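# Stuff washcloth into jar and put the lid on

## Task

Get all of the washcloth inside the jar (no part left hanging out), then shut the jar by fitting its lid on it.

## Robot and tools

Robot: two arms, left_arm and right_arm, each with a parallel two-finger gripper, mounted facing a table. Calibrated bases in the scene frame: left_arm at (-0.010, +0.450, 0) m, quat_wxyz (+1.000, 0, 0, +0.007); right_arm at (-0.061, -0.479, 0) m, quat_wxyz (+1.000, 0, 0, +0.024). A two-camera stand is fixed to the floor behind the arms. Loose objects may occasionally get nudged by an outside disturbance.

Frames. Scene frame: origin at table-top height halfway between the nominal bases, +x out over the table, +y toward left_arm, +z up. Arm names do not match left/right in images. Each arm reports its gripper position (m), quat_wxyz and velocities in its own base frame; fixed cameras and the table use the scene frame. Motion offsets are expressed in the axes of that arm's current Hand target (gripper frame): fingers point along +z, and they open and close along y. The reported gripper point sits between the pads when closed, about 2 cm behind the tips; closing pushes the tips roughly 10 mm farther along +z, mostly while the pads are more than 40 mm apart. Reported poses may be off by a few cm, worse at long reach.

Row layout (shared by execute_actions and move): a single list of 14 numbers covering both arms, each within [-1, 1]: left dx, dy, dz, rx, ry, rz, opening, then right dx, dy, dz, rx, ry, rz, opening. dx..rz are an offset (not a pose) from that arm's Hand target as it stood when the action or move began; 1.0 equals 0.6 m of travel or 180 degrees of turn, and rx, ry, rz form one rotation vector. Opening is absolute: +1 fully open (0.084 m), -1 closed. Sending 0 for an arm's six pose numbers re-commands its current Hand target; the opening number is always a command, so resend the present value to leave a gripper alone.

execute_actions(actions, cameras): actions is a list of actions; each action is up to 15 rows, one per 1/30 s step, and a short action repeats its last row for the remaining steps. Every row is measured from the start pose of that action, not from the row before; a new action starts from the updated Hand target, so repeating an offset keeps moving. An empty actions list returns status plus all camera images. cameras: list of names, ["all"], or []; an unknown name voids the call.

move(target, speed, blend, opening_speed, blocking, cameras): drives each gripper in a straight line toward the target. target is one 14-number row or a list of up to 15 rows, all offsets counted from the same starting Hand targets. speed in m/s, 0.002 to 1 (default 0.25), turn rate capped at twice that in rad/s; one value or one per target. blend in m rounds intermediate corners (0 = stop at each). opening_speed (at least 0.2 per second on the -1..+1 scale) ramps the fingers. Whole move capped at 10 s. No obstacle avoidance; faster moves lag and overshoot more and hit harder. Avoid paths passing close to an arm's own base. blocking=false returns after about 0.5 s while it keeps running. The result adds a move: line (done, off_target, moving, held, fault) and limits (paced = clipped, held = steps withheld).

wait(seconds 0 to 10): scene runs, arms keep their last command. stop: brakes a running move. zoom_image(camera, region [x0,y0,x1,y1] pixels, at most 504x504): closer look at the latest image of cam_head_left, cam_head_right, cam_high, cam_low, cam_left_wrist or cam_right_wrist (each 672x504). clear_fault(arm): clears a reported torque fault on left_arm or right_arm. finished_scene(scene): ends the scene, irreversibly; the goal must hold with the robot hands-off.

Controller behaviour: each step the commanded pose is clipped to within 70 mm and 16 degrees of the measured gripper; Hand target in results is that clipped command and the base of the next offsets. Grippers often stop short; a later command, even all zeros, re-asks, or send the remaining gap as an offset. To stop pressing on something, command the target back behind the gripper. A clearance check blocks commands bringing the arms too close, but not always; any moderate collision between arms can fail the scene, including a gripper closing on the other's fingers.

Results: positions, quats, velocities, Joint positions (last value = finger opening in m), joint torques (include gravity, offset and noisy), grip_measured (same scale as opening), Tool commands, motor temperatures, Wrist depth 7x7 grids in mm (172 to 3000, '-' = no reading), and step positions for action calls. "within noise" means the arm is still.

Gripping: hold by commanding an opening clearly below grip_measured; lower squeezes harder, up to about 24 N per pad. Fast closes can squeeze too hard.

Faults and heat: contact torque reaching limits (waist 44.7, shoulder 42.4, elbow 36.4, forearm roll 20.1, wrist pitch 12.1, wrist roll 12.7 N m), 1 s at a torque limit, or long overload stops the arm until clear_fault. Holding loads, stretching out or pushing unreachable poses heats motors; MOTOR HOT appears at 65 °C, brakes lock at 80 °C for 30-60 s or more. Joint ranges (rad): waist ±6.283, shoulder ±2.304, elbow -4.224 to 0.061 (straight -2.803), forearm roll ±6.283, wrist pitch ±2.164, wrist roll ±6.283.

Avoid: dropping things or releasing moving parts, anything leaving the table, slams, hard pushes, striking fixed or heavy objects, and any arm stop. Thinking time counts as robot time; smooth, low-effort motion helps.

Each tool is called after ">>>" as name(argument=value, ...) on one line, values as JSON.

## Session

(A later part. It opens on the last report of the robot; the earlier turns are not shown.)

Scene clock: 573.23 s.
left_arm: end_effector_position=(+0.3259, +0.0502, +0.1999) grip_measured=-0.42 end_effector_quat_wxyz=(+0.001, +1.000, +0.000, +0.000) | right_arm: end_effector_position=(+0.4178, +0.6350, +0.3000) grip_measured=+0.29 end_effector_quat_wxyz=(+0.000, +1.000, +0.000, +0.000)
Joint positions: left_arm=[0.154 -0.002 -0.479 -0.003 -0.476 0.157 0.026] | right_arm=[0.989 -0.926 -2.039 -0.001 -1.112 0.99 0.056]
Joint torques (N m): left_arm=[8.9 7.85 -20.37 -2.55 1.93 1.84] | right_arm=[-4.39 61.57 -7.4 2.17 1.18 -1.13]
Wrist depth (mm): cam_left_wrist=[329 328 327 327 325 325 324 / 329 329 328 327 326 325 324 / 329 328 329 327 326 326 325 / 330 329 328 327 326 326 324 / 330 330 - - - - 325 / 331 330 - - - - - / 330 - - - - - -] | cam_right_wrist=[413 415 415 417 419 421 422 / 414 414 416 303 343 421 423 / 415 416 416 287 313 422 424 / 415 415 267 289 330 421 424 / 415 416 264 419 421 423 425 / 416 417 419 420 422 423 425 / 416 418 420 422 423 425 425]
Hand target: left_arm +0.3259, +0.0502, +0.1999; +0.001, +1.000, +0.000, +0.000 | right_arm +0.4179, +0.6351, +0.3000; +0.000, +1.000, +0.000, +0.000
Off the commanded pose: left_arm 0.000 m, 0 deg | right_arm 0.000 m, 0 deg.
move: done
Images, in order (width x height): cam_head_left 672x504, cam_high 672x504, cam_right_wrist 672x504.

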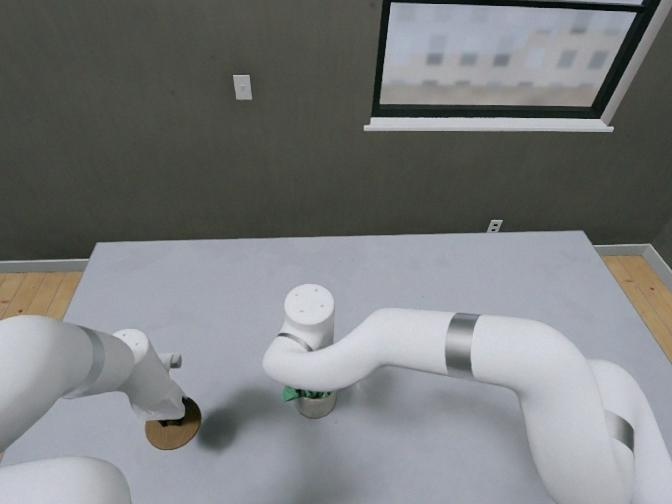

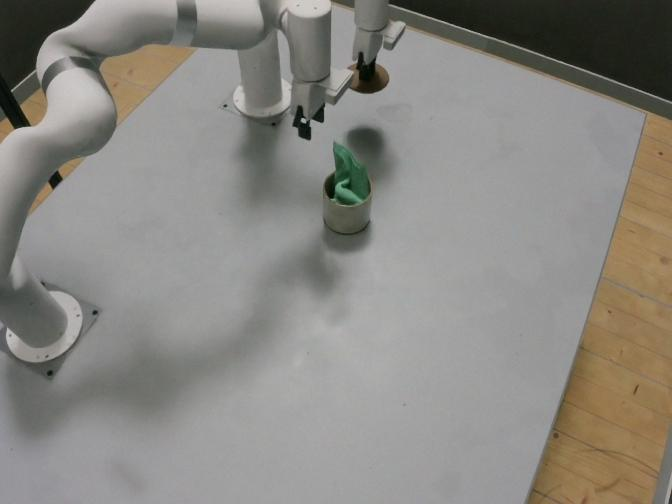

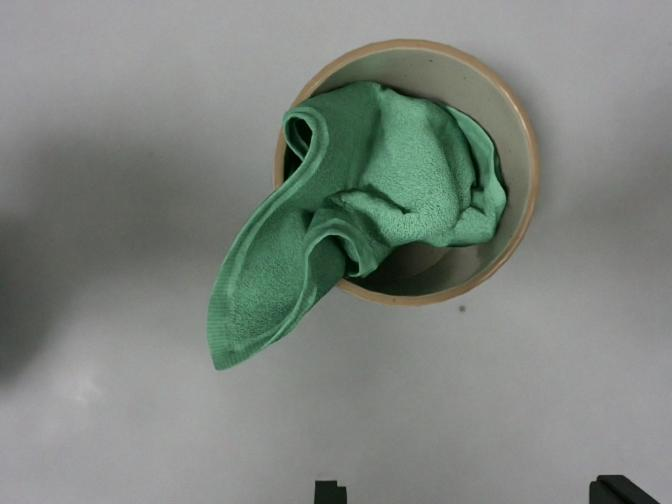

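>>> move(target=[[0, 0, 0, 0, 0, 0, -0.9, 0.0818, -0.1032, 0.1667, 0, 0, 0, 0.9], [0, 0, 0, 0, 0, 0, -0.9, 0.0818, -0.1032, 0.2533, 0, 0, 0, 0.9], [0, 0, 0, 0, 0, 0, -0.9, 0.0818, -0.1032, 0.2533, 0, 0, 0, -1]], speed=[0.15, 0.07, 0.07], opening_speed=1.3, cameras=["cam_head_left", "cam_right_wrist", "cam_high"])

>>> zoom_image(camera="cam_high", region=[270, 80, 430, 250])

>>> zoom_image(camera="cam_head_left", region=[250, 310, 380, 430])

Scene clock: 595.77 s.
left_arm: end_effector_position=(+0.3259, +0.0502, +0.1999) grip_measured=-0.42 end_effector_quat_wxyz=(+0.001, +1.000, +0.000, +0.000) | right_arm: end_effector_position=(+0.4727, +0.7052, +0.1909) grip_measured=+0.37 end_effector_quat_wxyz=(-0.021, +1.000, +0.000, +0.014)
Joint positions: left_arm=[0.154 -0.002 -0.479 -0.003 -0.476 0.157 0.026] | right_arm=[0.98 -1.408 -2.658 -0.001 -1.199 0.981 0.06]
Joint torques (N m): left_arm=[9.51 7.33 -19.28 -2.28 1.81 1.66] | right_arm=[-0.71 68.8 -14.61 0.66 0.39 -0.05]
Wrist depth (mm): cam_left_wrist=[328 328 327 327 325 325 324 / 330 329 327 327 326 325 324 / 329 329 328 328 326 326 325 / 330 329 327 328 326 326 325 / 331 329 - - - - 325 / 331 330 - - - - - / 331 - - - - - -] | cam_right_wrist=[315 315 314 313 312 312 311 / 314 314 313 313 312 312 220 / 314 314 313 312 311 - 255 / 313 313 312 312 311 - 220 / 313 313 312 311 - 181 200 / 313 312 311 - - - 239 / 312 311 311 - - - 230]
Hand target: left_arm +0.3259, +0.0502, +0.1999; +0.001, +1.000, +0.000, +0.000 | right_arm +0.4727, +0.7052, +0.1909; -0.021, +1.000, +0.000, +0.014 (not the last commanded pose)
Tool commands: left_gripper/opening=-0.9 right_gripper/opening=+0.38
Off the commanded pose: left_arm 0.000 m, 0 deg | right_arm 0.044 m, 3 deg.
TORQUE FAULT: the external load on joint 2 (shoulder) of the right arm reached its load limit, and that arm stopped. The contact can be on any part of that arm beyond that joint, not only on its tool. A torque fault puts only its own arm into a fault stop. That arm's remaining commands of this call were not run. The hold on joint 2 (shoulder) of that arm was moved back by the arm itself, up to 3 degrees, as the stop began. That arm is still stopped at the end of this call. While its stop runs, that arm, its gripper or tool too, takes no new command.
CLEAR FAULT: the right arm stays stopped (state 4) until you call clear_fault(arm="right_arm").
End effector pose when the fault began: right_arm: position (+0.4673, +0.6971, +0.1485), quat_wxyz (+0.000, +1.000, +0.000, +0.001)
Joint positions when the fault began: right_arm=[0.98 -1.458 -2.658 -0.001 -1.198 0.981 0.063]
move: fault (right_arm)
Images, in order (width x height): cam_head_left 672x504, cam_high 672x504, cam_right_wrist 672x504.

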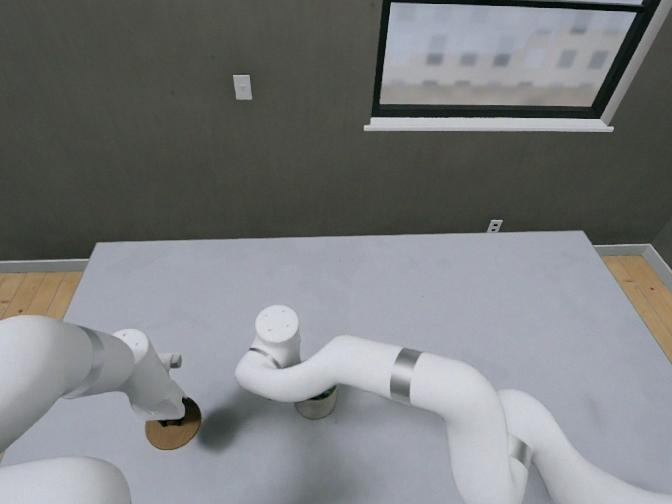

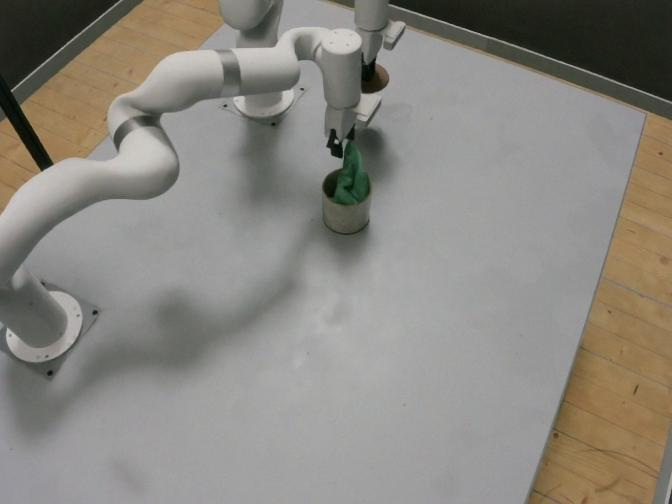

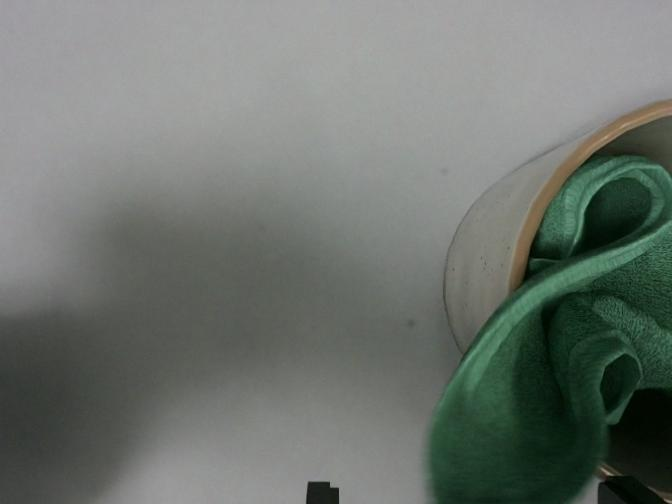

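Scaled by 2.965 from the camera's 672x504 image, which has a finer 960x720 frame.

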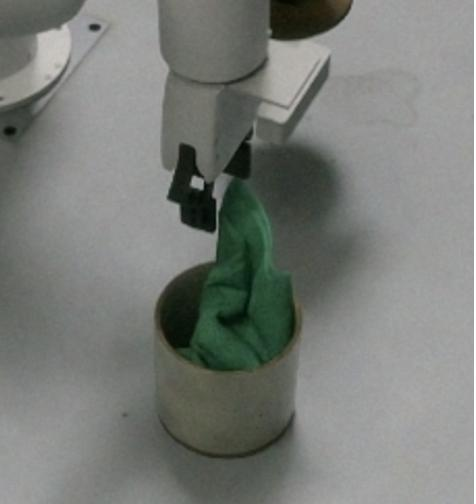

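Scaled by 3.877 from the camera's 672x504 image, which has a finer 960x720 frame.

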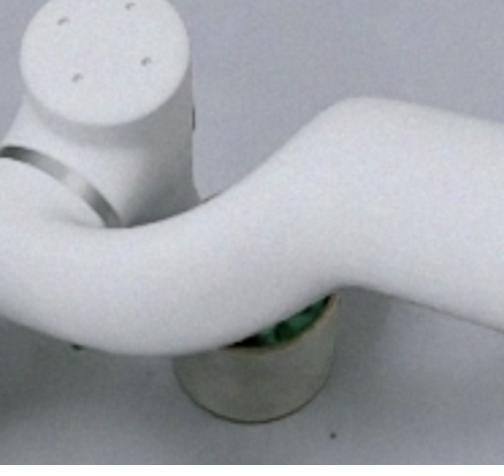

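>>> clear_fault(arm="right_arm")

>>> execute_actions(actions=[])

Scene clock: 606.40 s.
left_arm: end_effector_position=(+0.3259, +0.0502, +0.1999) grip_measured=-0.42 end_effector_quat_wxyz=(+0.001, +1.000, +0.000, +0.000) | right_arm: end_effector_position=(+0.4727, +0.7052, +0.1909) grip_measured=+0.37 end_effector_quat_wxyz=(-0.021, +1.000, +0.000, +0.014)
Joint positions: left_arm=[0.154 -0.002 -0.479 -0.003 -0.476 0.157 0.026] | right_arm=[0.98 -1.408 -2.658 -0.001 -1.199 0.981 0.06]
Joint torques (N m): left_arm=[9.93 4.88 -19.24 -2.07 1.88 1.52] | right_arm=[-0.33 68.26 -15.14 0.41 0.33 0.06]
Motor temperatures (°C): left_arm=[33 33 33 31 36 36] | right_arm=[33 32 39 32 32 36]
Wrist depth (mm): cam_left_wrist=[329 329 326 327 326 325 324 / 328 329 327 327 327 326 325 / 329 329 328 327 326 326 325 / 330 329 328 328 327 326 325 / 330 329 - - - - 324 / 330 330 - - - - - / 331 - - - - - -] | cam_right_wrist=[315 314 313 313 313 313 312 / 315 314 313 313 312 311 219 / 315 314 313 312 311 - 255 / 314 313 312 312 311 - 221 / 313 313 312 312 - 180 200 / 313 312 312 - - - 239 / 312 312 311 - - - 230]
Hand target: left_arm +0.3259, +0.0502, +0.1999; +0.001, +1.000, +0.000, +0.000 | right_arm +0.4727, +0.7052, +0.1909; -0.021, +1.000, +0.000, +0.014 (not the last commanded pose)
Tool commands: left_gripper/opening=-0.9 right_gripper/opening=+0.38
Off the commanded pose: left_arm 0.000 m, 0 deg | right_arm 0.044 m, 3 deg.
TORQUE FAULT, CONTINUED: the right arm's stop, for the torque fault of joint 2 (shoulder) that an earlier result reported, is over. The call counts as one of the actions that you can send in this scene. The hold on joint 2 (shoulder) of that arm was moved back by the arm itself, up to 3 degrees, as the stop began. That arm's target is now where it stood when the stop ended, not its last command. That arm keeps its grip as last carried out and accepts commands again: back off and push less far.
CLEAR FAULT: your call cleared the right arm's torque fault. If a joint's load stays at its limit, that arm stops again at once.

Scene clock: 606.40 s.
left_arm: end_effector_position=(+0.3259, +0.0502, +0.1999) grip_measured=-0.42 end_effector_quat_wxyz=(+0.001, +1.000, +0.000, +0.000) | right_arm: end_effector_position=(+0.4727, +0.7052, +0.1909) grip_measured=+0.37 end_effector_quat_wxyz=(-0.021, +1.000, +0.000, +0.014)
Joint positions: left_arm=[0.154 -0.002 -0.479 -0.003 -0.476 0.157 0.026] | right_arm=[0.98 -1.408 -2.658 -0.001 -1.199 0.981 0.06]
Joint velocities: within noise
Joint torques (N m): left_arm=[9.93 4.88 -19.24 -2.07 1.88 1.52] | right_arm=[-0.33 68.26 -15.14 0.41 0.33 0.06]
Motor temperatures (°C): left_arm=[33 33 33 31 36 36] | right_arm=[33 32 39 32 32 36]
Wrist depth (mm): cam_left_wrist=[329 329 326 327 326 325 324 / 328 329 327 327 327 326 325 / 329 329 328 327 326 326 325 / 330 329 328 328 327 326 325 / 330 329 - - - - 324 / 330 330 - - - - - / 331 - - - - - -] | cam_right_wrist=[315 314 313 313 313 313 312 / 315 314 313 313 312 311 219 / 315 314 313 312 311 - 255 / 314 313 312 312 311 - 221 / 313 313 312 312 - 180 200 / 313 312 312 - - - 239 / 312 312 311 - - - 230]
Hand target: left_arm +0.3259, +0.0502, +0.1999; +0.001, +1.000, +0.000, +0.000 | right_arm +0.4727, +0.7052, +0.1909; -0.021, +1.000, +0.000, +0.014 (not the last commanded pose)
Tool commands: left_gripper/opening=-0.9 right_gripper/opening=+0.38
Off the commanded pose: left_arm 0.000 m, 0 deg | right_arm 0.044 m, 3 deg.

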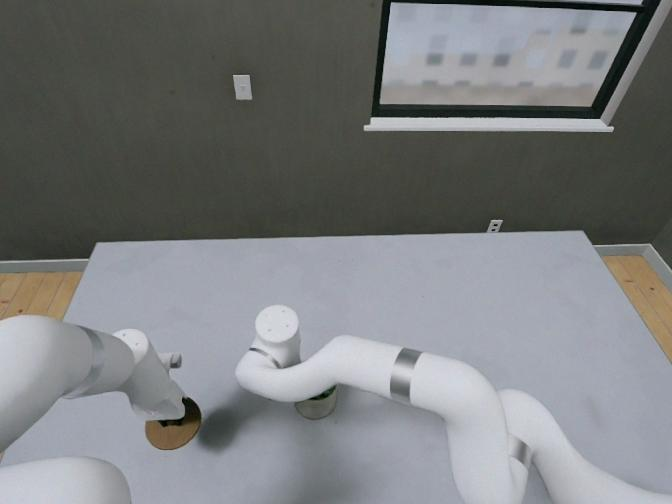

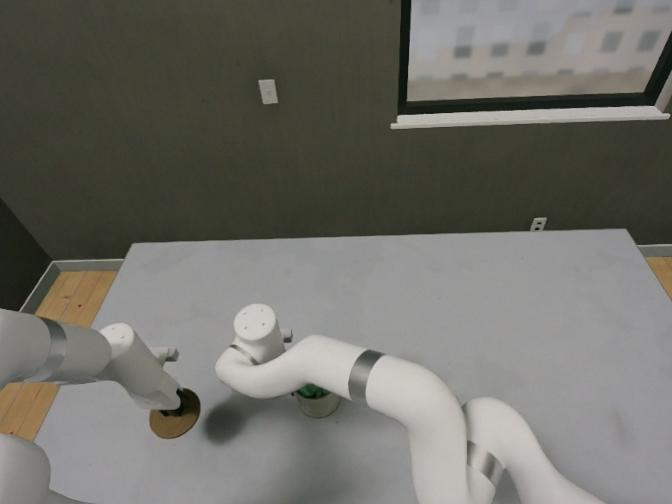

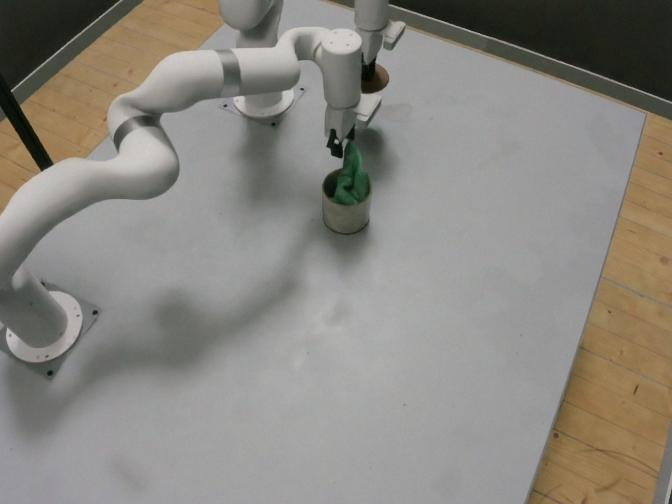

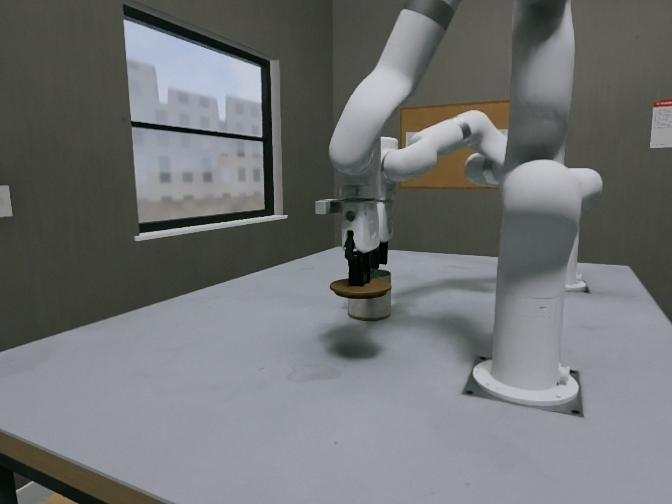

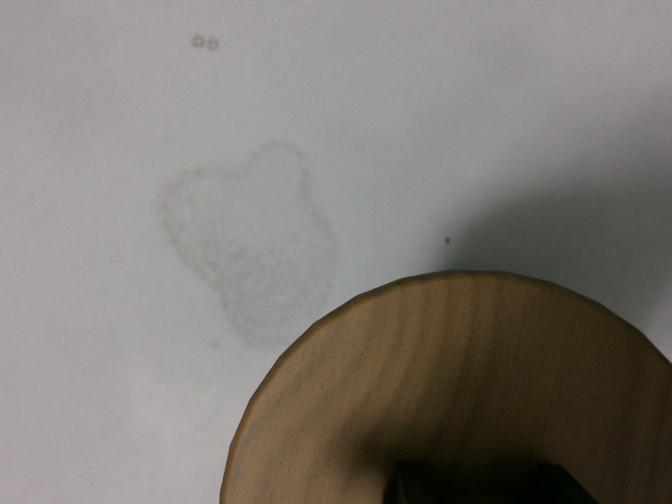

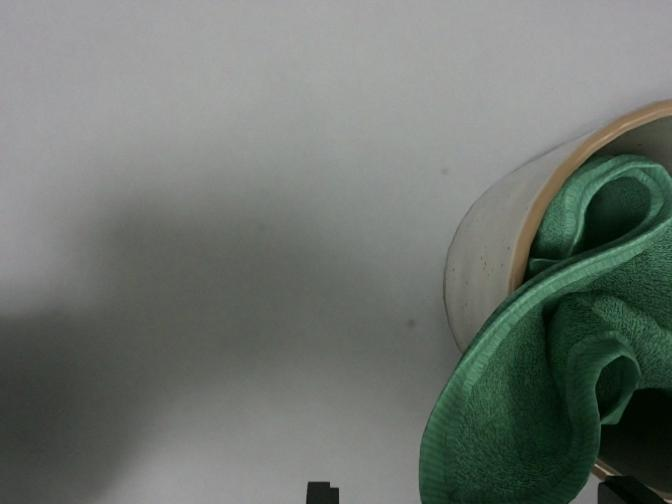

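>>> move(target=[[0, 0, 0, 0, 0, 0, -0.9, -0.0173, 0.0122, 0.0422, -0.0134, -0.0089, 0, 0.45], [0, 0, 0, 0, 0, 0, -0.9, -0.0173, 0.0122, 0.0422, -0.0134, -0.0089, 0, -1]], speed=[0.06, 0.06], opening_speed=1.3, cameras=["cam_right_wrist", "cam_high"])

>>> zoom_image(camera="cam_high", region=[270, 80, 430, 250])

Scene clock: 627.80 s.
left_arm: end_effector_position=(+0.3259, +0.0502, +0.1999) grip_measured=-0.42 end_effector_quat_wxyz=(+0.001, +1.000, +0.000, +0.000) | right_arm: end_effector_position=(+0.4630, +0.6990, +0.1650) grip_measured=-1.00 end_effector_quat_wxyz=(+0.000, +1.000, +0.000, +0.000)
Joint positions: left_arm=[0.154 -0.002 -0.479 -0.003 -0.476 0.157 0.026] | right_arm=[0.986 -1.44 -2.66 -0.001 -1.219 0.987 0]
Joint torques (N m): left_arm=[9.17 7.32 -19.53 -1.86 1.91 1.59] | right_arm=[4.38 28.99 -28.01 -1.29 -2.42 0.56]
Wrist depth (mm): cam_left_wrist=[328 328 327 327 326 325 324 / 329 329 327 327 326 324 324 / 330 328 328 328 326 325 324 / 330 329 328 327 326 326 325 / 329 329 - - - - 325 / 331 330 - - - - - / 331 - - - - - -] | cam_right_wrist=[280 282 282 283 284 285 285 / 281 282 282 283 284 - 216 / 281 282 283 284 284 - - / 282 282 283 284 - - 196 / 281 283 283 - - - - / 282 283 283 - - - - / 282 283 - - - - 212]
Hand target: left_arm +0.3259, +0.0502, +0.1999; +0.001, +1.000, +0.000, +0.000 | right_arm +0.4630, +0.6990, +0.1650; +0.000, +1.000, +0.000, +0.000
Off the commanded pose: left_arm 0.000 m, 0 deg | right_arm 0.000 m, 0 deg.
move: done
Images, in order (width x height): cam_high 672x504, cam_right_wrist 672x504.

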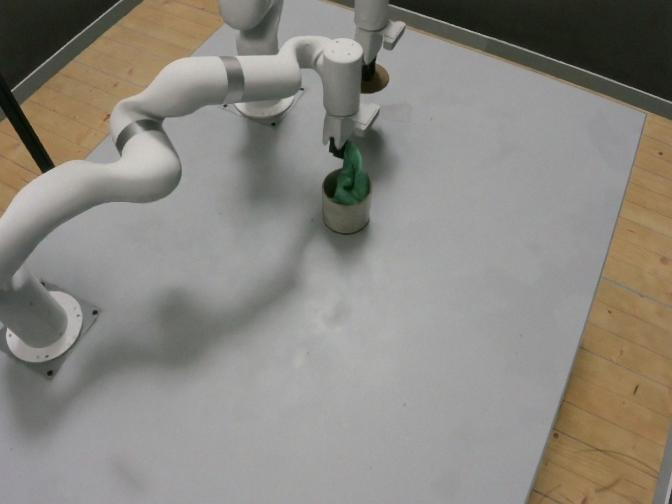

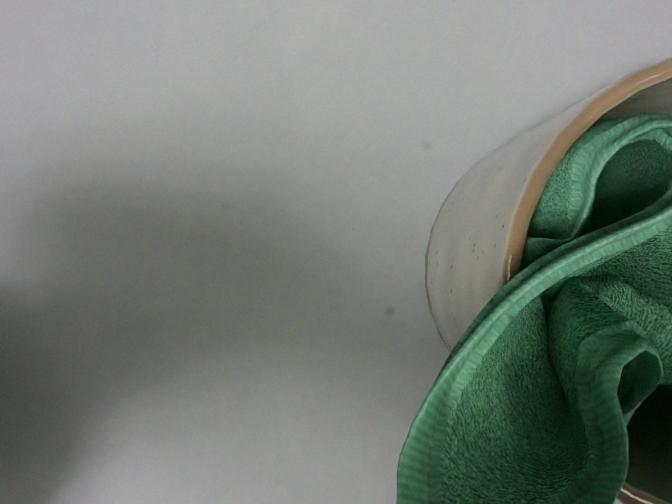

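Scaled by 2.965 from the camera's 672x504 image, which has a finer 960x720 frame.

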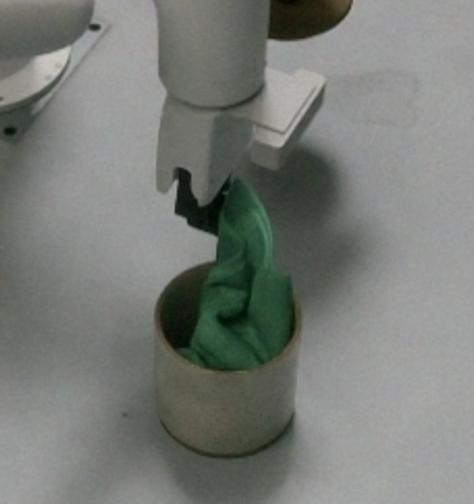

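>>> move(target=[[0, 0, 0, 0, 0, 0, -0.9, -0.03, 0, -0.1, 0, 0, 0, -1], [0, 0, 0, 0, 0, 0, -0.9, -0.0717, 0.0783, -0.225, 0, 0, 0, 0.3]], speed=0.15, blend=[0.02, 0], cameras=["cam_right_wrist", "cam_high", "cam_head_left"])

>>> zoom_image(camera="cam_high", region=[270, 80, 430, 250])

Scene clock: 663.57 s.
left_arm: end_effector_position=(+0.3259, +0.0502, +0.1999) grip_measured=-0.42 end_effector_quat_wxyz=(+0.001, +1.000, +0.000, +0.000) | right_arm: end_effector_position=(+0.4199, +0.6520, +0.2999) grip_measured=+0.29 end_effector_quat_wxyz=(+0.000, +1.000, +0.000, +0.000)
Joint positions: left_arm=[0.154 -0.002 -0.479 -0.003 -0.476 0.157 0.026] | right_arm=[0.999 -0.985 -2.14 -0.001 -1.154 1 0.056]
Joint torques (N m): left_arm=[8.37 8.51 -19.02 -2.46 1.82 1.24] | right_arm=[-4.7 63.37 -7.24 -1.05 2.14 -0.55]
Wrist depth (mm): cam_left_wrist=[328 328 328 326 326 325 324 / 329 328 328 327 325 326 324 / 330 329 327 326 326 326 325 / 329 329 329 327 327 325 325 / 330 330 - - - - 325 / 330 330 - - - - - / 331 - - - - - -] | cam_right_wrist=[412 413 415 416 328 421 422 / 412 414 416 264 344 338 423 / 413 414 255 274 314 340 424 / 413 415 249 287 344 328 424 / 414 416 417 420 421 423 426 / 415 418 418 420 422 423 426 / 416 417 419 421 422 424 426]
Hand target: left_arm +0.3259, +0.0502, +0.1999; +0.001, +1.000, +0.000, +0.000 | right_arm +0.4199, +0.6520, +0.2999; +0.000, +1.000, +0.000, +0.000
Off the commanded pose: left_arm 0.000 m, 0 deg | right_arm 0.000 m, 0 deg.
move: done
Images, in order (width x height): cam_head_left 672x504, cam_high 672x504, cam_right_wrist 672x504.

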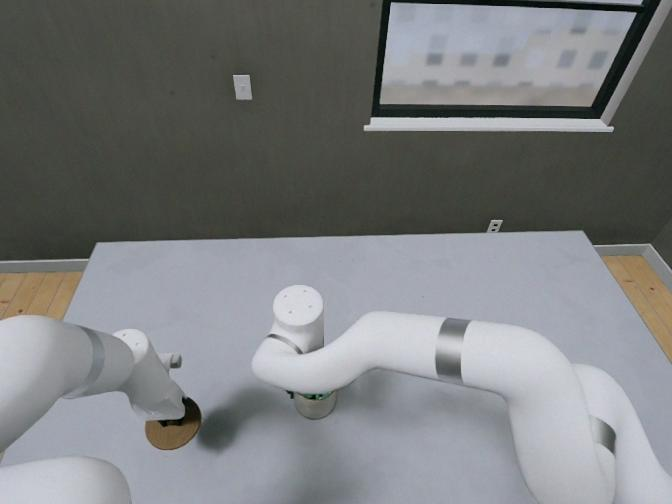

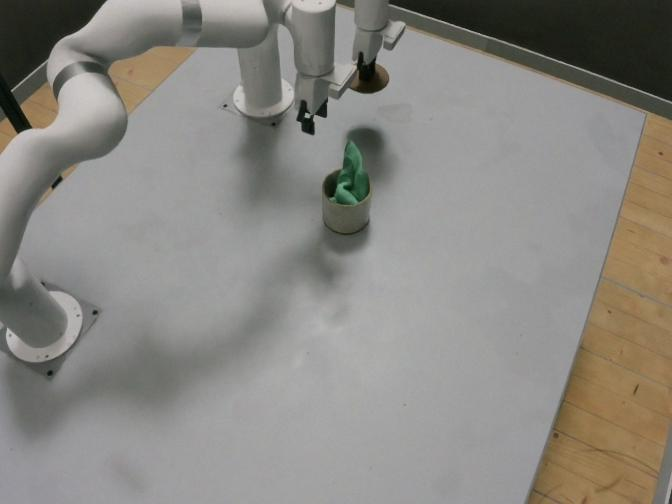

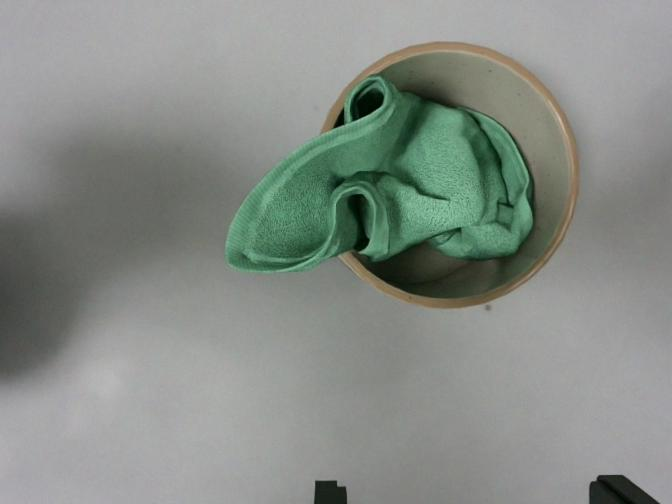

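Scaled by 2.965 from the camera's 672x504 image, which has a finer 960x720 frame.

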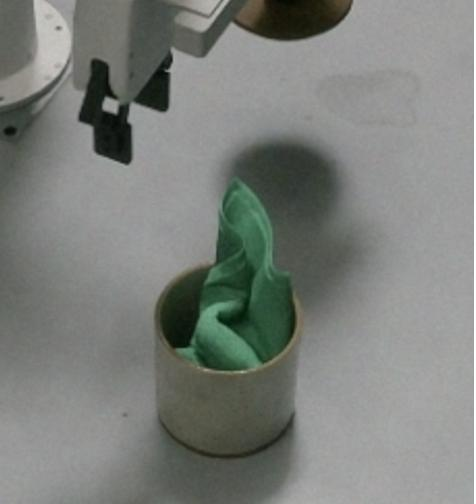

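>>> execute_actions(actions=[])

Scene clock: 754.10 s.
left_arm: end_effector_position=(+0.3259, +0.0502, +0.1999) grip_measured=-0.42 end_effector_quat_wxyz=(+0.001, +1.000, +0.000, +0.000) | right_arm: end_effector_position=(+0.4199, +0.6520, +0.2999) grip_measured=+0.29 end_effector_quat_wxyz=(+0.000, +1.000, +0.000, +0.000)
Joint positions: left_arm=[0.154 -0.002 -0.479 -0.003 -0.476 0.157 0.026] | right_arm=[0.999 -0.985 -2.14 -0.001 -1.154 1 0.056]
Joint velocities: within noise
Joint torques (N m): left_arm=[8.83 7.72 -19.69 -2 2.02 1.44] | right_arm=[-5.84 60.01 -7.47 0.48 1.98 -0.56]
Motor temperatures (°C): left_arm=[33 33 33 31 36 35] | right_arm=[33 32 37 32 33 35]
Wrist depth (mm): cam_left_wrist=[329 328 328 326 325 325 323 / 329 329 328 327 326 325 324 / 330 329 328 327 326 325 325 / 329 328 328 328 326 326 325 / 330 329 - - - - 325 / 330 330 - - - - - / 330 - - - - - -] | cam_right_wrist=[412 414 415 417 329 421 422 / 412 414 416 263 345 338 423 / 413 415 255 273 315 341 423 / 412 415 249 288 343 328 424 / 414 417 418 419 421 424 424 / 415 416 418 421 421 424 426 / 415 417 419 421 424 423 426]
Hand target: left_arm +0.3259, +0.0502, +0.1999; +0.001, +1.000, +0.000, +0.000 | right_arm +0.4199, +0.6520, +0.2999; +0.000, +1.000, +0.000, +0.000
Tool commands: left_gripper/opening=-0.9 right_gripper/opening=+0.3
Off the commanded pose: left_arm 0.000 m, 0 deg | right_arm 0.000 m, 0 deg.

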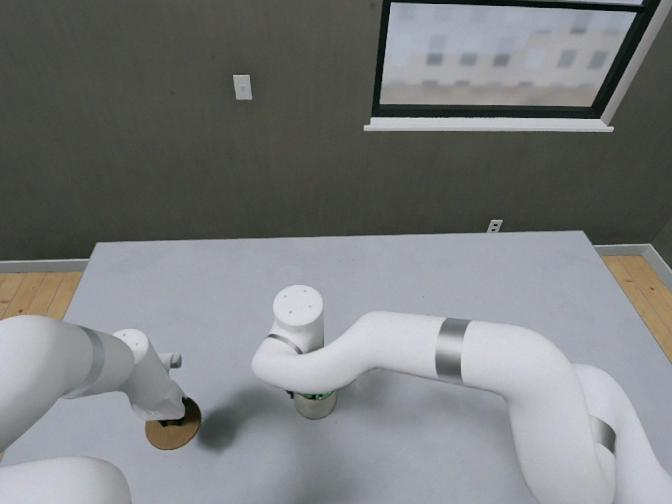

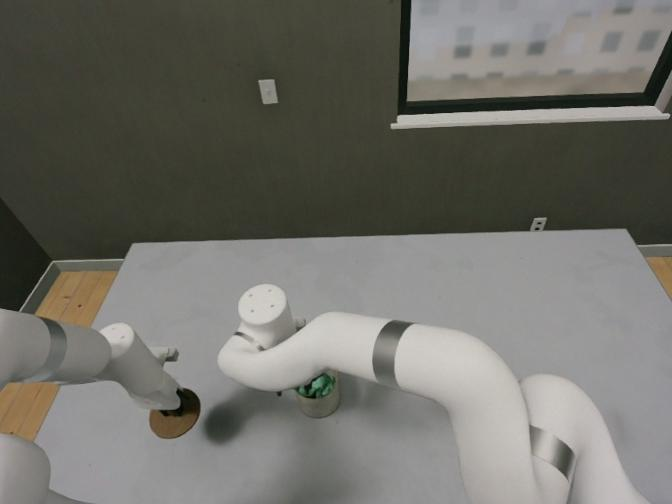

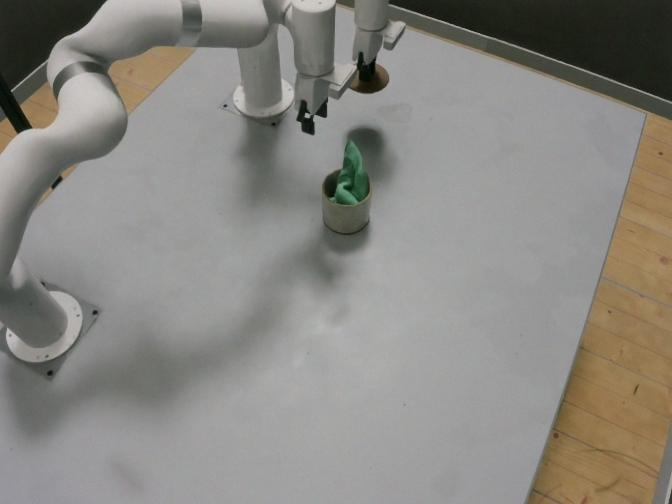

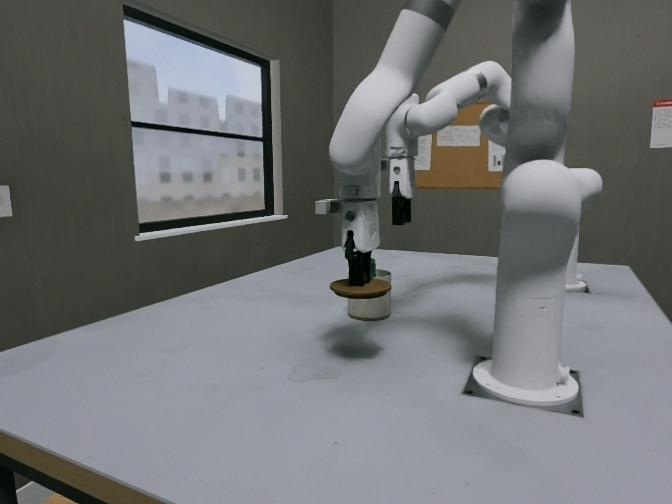

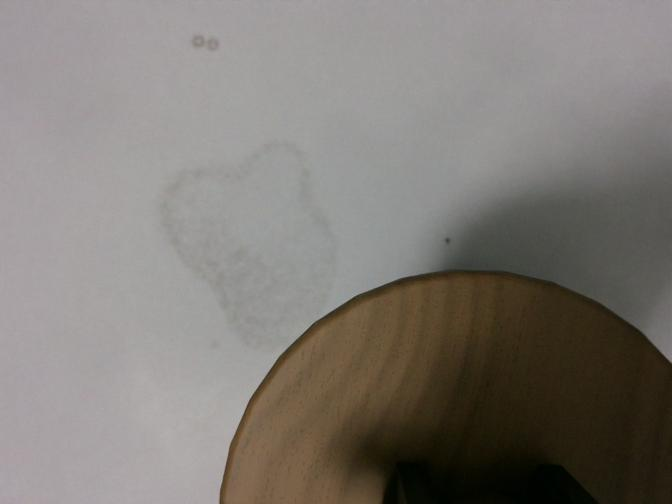

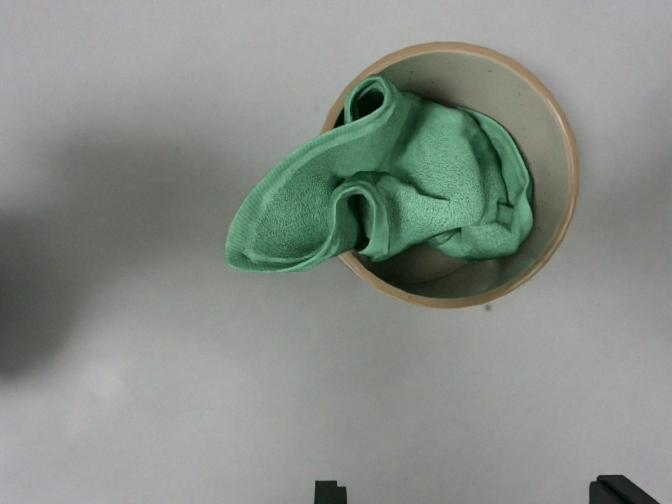

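>>> move(target=[[0,0,0,0,0,0,-0.9,0.0834,-0.0383,0.1167,0,0,0,1.0],[0,0,0,0,0,0,-0.9,0.1283,-0.0567,0.1833,0,0,0,1.0],[0,0,0,0,0,0,-0.9,0.1367,-0.0633,0.2283,0,0,0,1.0]], blend=[0.02,0.01,0], speed=[0.15,0.1,0.06], cameras=["cam_high","cam_low","cam_right_wrist"])

Scene clock: 778.43 s.
left_arm: end_effector_position=(+0.3259, +0.0502, +0.1999) grip_measured=-0.42 end_effector_quat_wxyz=(+0.001, +1.000, +0.000, +0.000) | right_arm: end_effector_position=(+0.5014, +0.6890, +0.1630) grip_measured=+1.00 end_effector_quat_wxyz=(-0.019, +1.000, +0.000, +0.014)
Joint positions: left_arm=[0.154 -0.002 -0.479 -0.003 -0.476 0.157 0.026] | right_arm=[0.942 -1.501 -2.768 -0.001 -1.219 0.943 0.084]
Joint torques (N m): left_arm=[10.32 8.91 -18.86 -2.41 1.71 1.46] | right_arm=[-10.49 29.7 -27.5 1.72 2.32 -1.08]
Wrist depth (mm): cam_left_wrist=[329 328 328 327 325 324 324 / 329 328 328 326 326 326 324 / 330 329 327 327 326 325 325 / 330 328 328 327 326 326 325 / 331 329 - - - - 325 / 331 329 - - - - - / 331 - - - - - -] | cam_right_wrist=[286 286 286 285 284 284 283 / 286 285 285 285 284 284 284 / 286 285 285 284 284 284 283 / 286 285 285 284 284 - 231 / 285 285 284 284 - - - / 284 284 284 283 - - 186 / 284 284 284 - - - -]
Hand target: left_arm +0.3259, +0.0502, +0.1999; +0.001, +1.000, +0.000, +0.000 | right_arm +0.5020, +0.6899, +0.1630; +0.000, +1.000, +0.000, +0.000
Off the commanded pose: left_arm 0.000 m, 0 deg | right_arm 0.001 m, 3 deg.
elbow stopped short (right arm): the move would have taken joint 3 (elbow) straighter than the controller allows.
move: off_target (right_arm)
Images, in order (width x height): cam_high 672x504, cam_low 672x504, cam_right_wrist 672x504.

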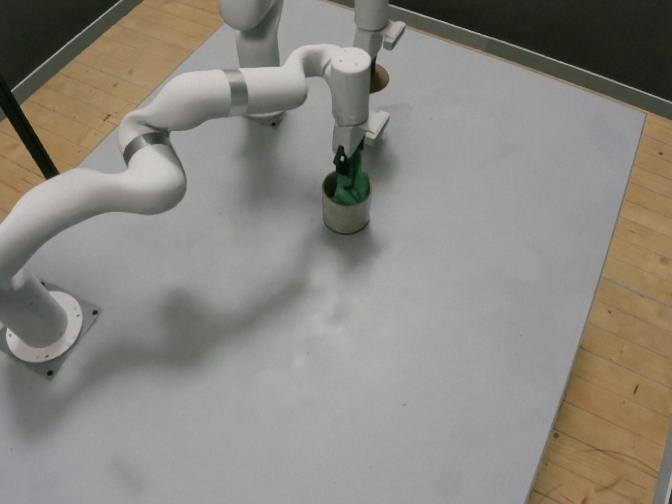

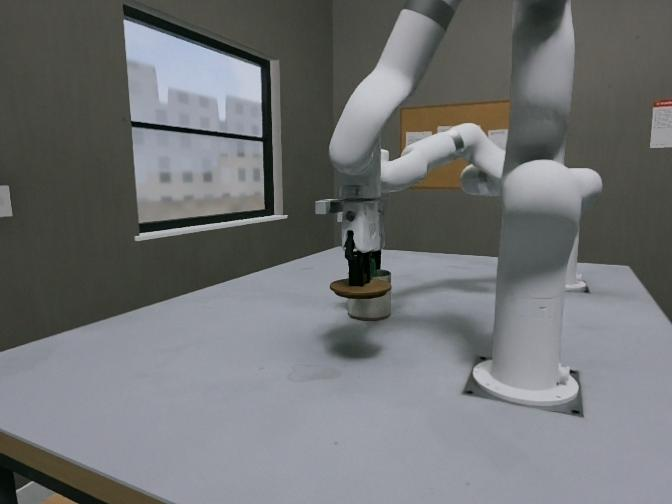

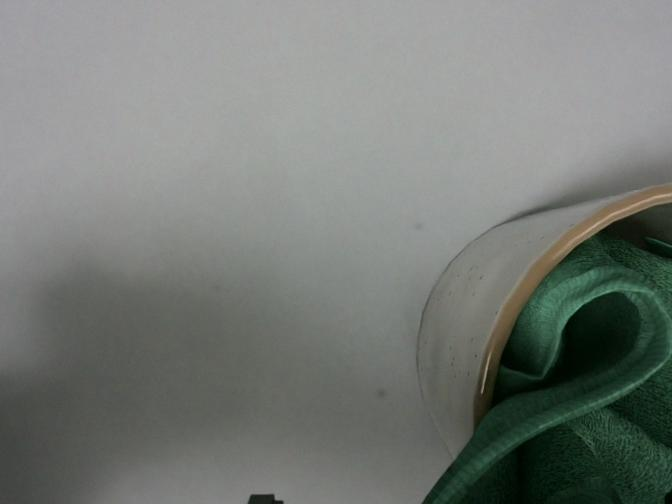

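>>> move(target=[0,0,0,0,0,0,-0.9,0,0,0,0,0,0,-0.9], opening_speed=1.2, cameras=["cam_high","cam_right_wrist"])

Scene clock: 790.47 s.
left_arm: end_effector_position=(+0.3259, +0.0502, +0.1999) grip_measured=-0.42 end_effector_quat_wxyz=(+0.001, +1.000, +0.000, +0.000) | right_arm: end_effector_position=(+0.5014, +0.6890, +0.1630) grip_measured=-0.75 end_effector_quat_wxyz=(-0.019, +1.000, +0.000, +0.014)
Joint positions: left_arm=[0.154 -0.002 -0.479 -0.003 -0.476 0.157 0.026] | right_arm=[0.942 -1.501 -2.768 -0.001 -1.219 0.943 0.011]
Joint torques (N m): left_arm=[8.16 7.57 -19.07 -2.27 1.74 1.52] | right_arm=[-2.96 30.38 -21.3 1.85 2.02 -1.08]
Wrist depth (mm): cam_left_wrist=[329 328 327 326 326 325 324 / 329 329 327 326 326 325 324 / 330 328 328 327 326 325 325 / 329 329 327 327 326 325 324 / 329 329 - - - - 325 / 330 330 - - - - - / 331 - - - - - -] | cam_right_wrist=[287 286 285 286 284 284 284 / 286 285 285 285 284 284 284 / 286 286 285 284 284 283 283 / 285 285 284 284 284 234 230 / 285 284 284 284 - - 203 / 284 284 284 - - 202 186 / 284 284 284 - - 179 176]
Hand target: left_arm +0.3259, +0.0502, +0.1999; +0.001, +1.000, +0.000, +0.000 | right_arm +0.5020, +0.6899, +0.1630; +0.000, +1.000, +0.000, +0.000
Off the commanded pose: left_arm 0.000 m, 0 deg | right_arm 0.001 m, 3 deg.
elbow stopped short (right arm): the move would have taken joint 3 (elbow) straighter than the controller allows.
move: off_target (right_arm)
Images, in order (width x height): cam_high 672x504, cam_right_wrist 672x504.

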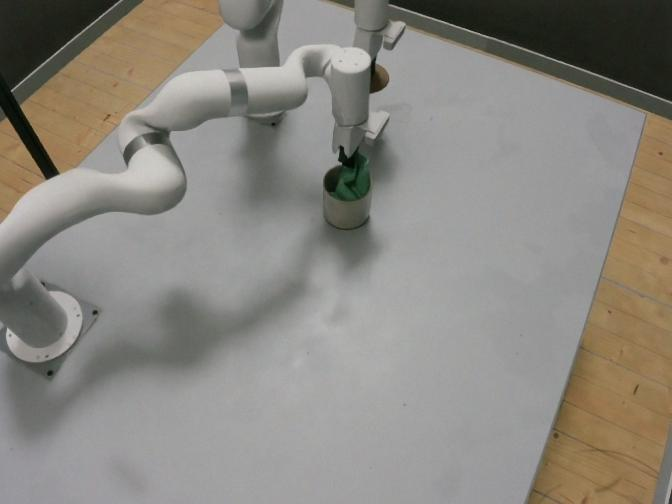

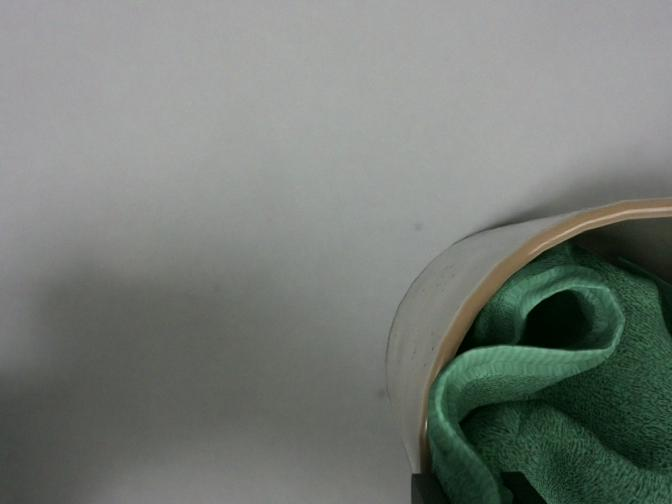

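>>> move(target=[[0,0,0,0,0,0,-0.9,0.0167,0.0583,-0.02,0,0,0,-0.9],[0,0,0,0,0,0,-0.9,0.0367,0.1033,0,0,0,0,-0.9],[0,0,0,0,0,0,-0.9,0.04,0.1133,0.0833,0,0,0,-0.9]], blend=[0.015,0.01,0], speed=[0.1,0.1,0.06], cameras=["cam_high","cam_low","cam_right_wrist"])

Scene clock: 808.23 s.
left_arm: end_effector_position=(+0.3259, +0.0502, +0.1999) grip_measured=-0.42 end_effector_quat_wxyz=(+0.001, +1.000, +0.000, +0.000) | right_arm: end_effector_position=(+0.5260, +0.6220, +0.1131) grip_measured=-0.75 end_effector_quat_wxyz=(+0.000, +1.000, +0.000, +0.000)
Joint positions: left_arm=[0.154 -0.002 -0.479 -0.003 -0.476 0.157 0.026] | right_arm=[0.869 -1.304 -2.292 -0.001 -0.987 0.87 0.011]
Joint torques (N m): left_arm=[9.63 8.09 -18.72 -2.4 1.97 1.49] | right_arm=[-12.2 28.5 -6.66 1.94 1.91 -1.13]
Wrist depth (mm): cam_left_wrist=[329 328 327 326 326 325 324 / 329 328 327 327 327 326 324 / 329 329 328 327 326 326 324 / 330 329 329 327 326 325 325 / 331 330 - - - - 325 / 330 329 - - - - - / 331 - - - - - -] | cam_right_wrist=[228 229 230 231 232 233 234 / 228 229 230 231 232 233 234 / 229 230 231 232 232 234 235 / 229 230 231 232 233 234 235 / 230 230 231 - - 234 235 / 230 - - - - - 236 / - - - - - 177 -]
Hand target: left_arm +0.3259, +0.0502, +0.1999; +0.001, +1.000, +0.000, +0.000 | right_arm +0.5260, +0.6220, +0.1131; +0.000, +1.000, +0.000, +0.000
Off the commanded pose: left_arm 0.000 m, 0 deg | right_arm 0.000 m, 0 deg.
move: done
Images, in order (width x height): cam_high 672x504, cam_low 672x504, cam_right_wrist 672x504.

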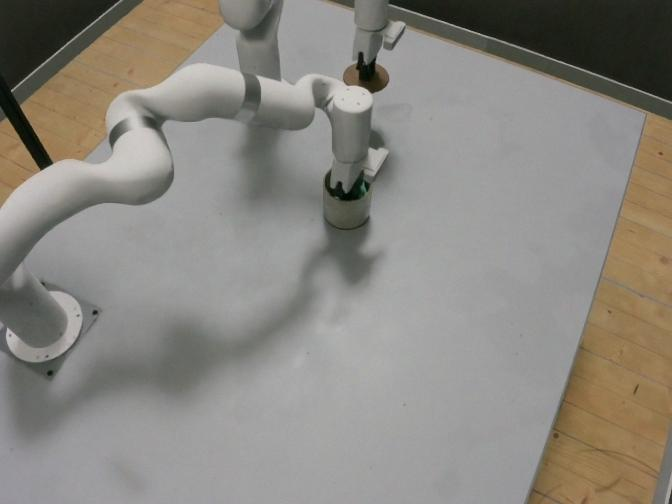

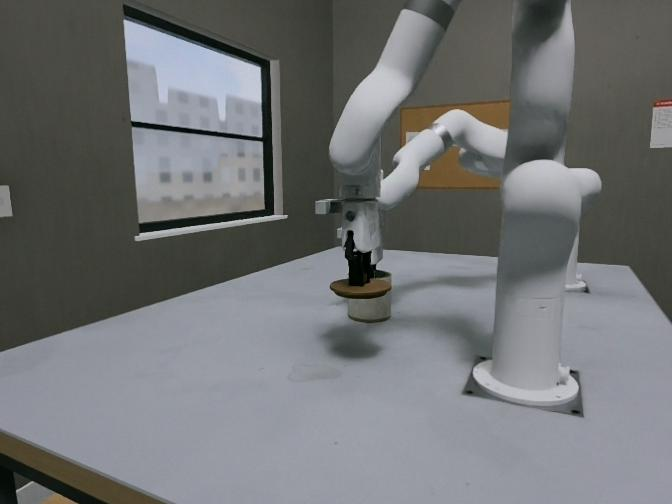

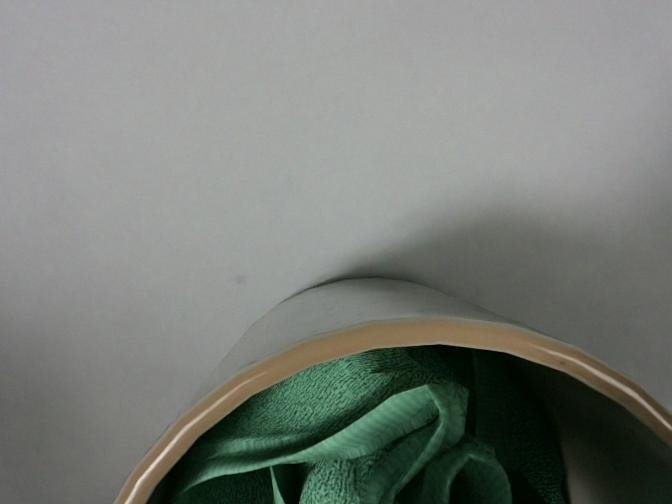

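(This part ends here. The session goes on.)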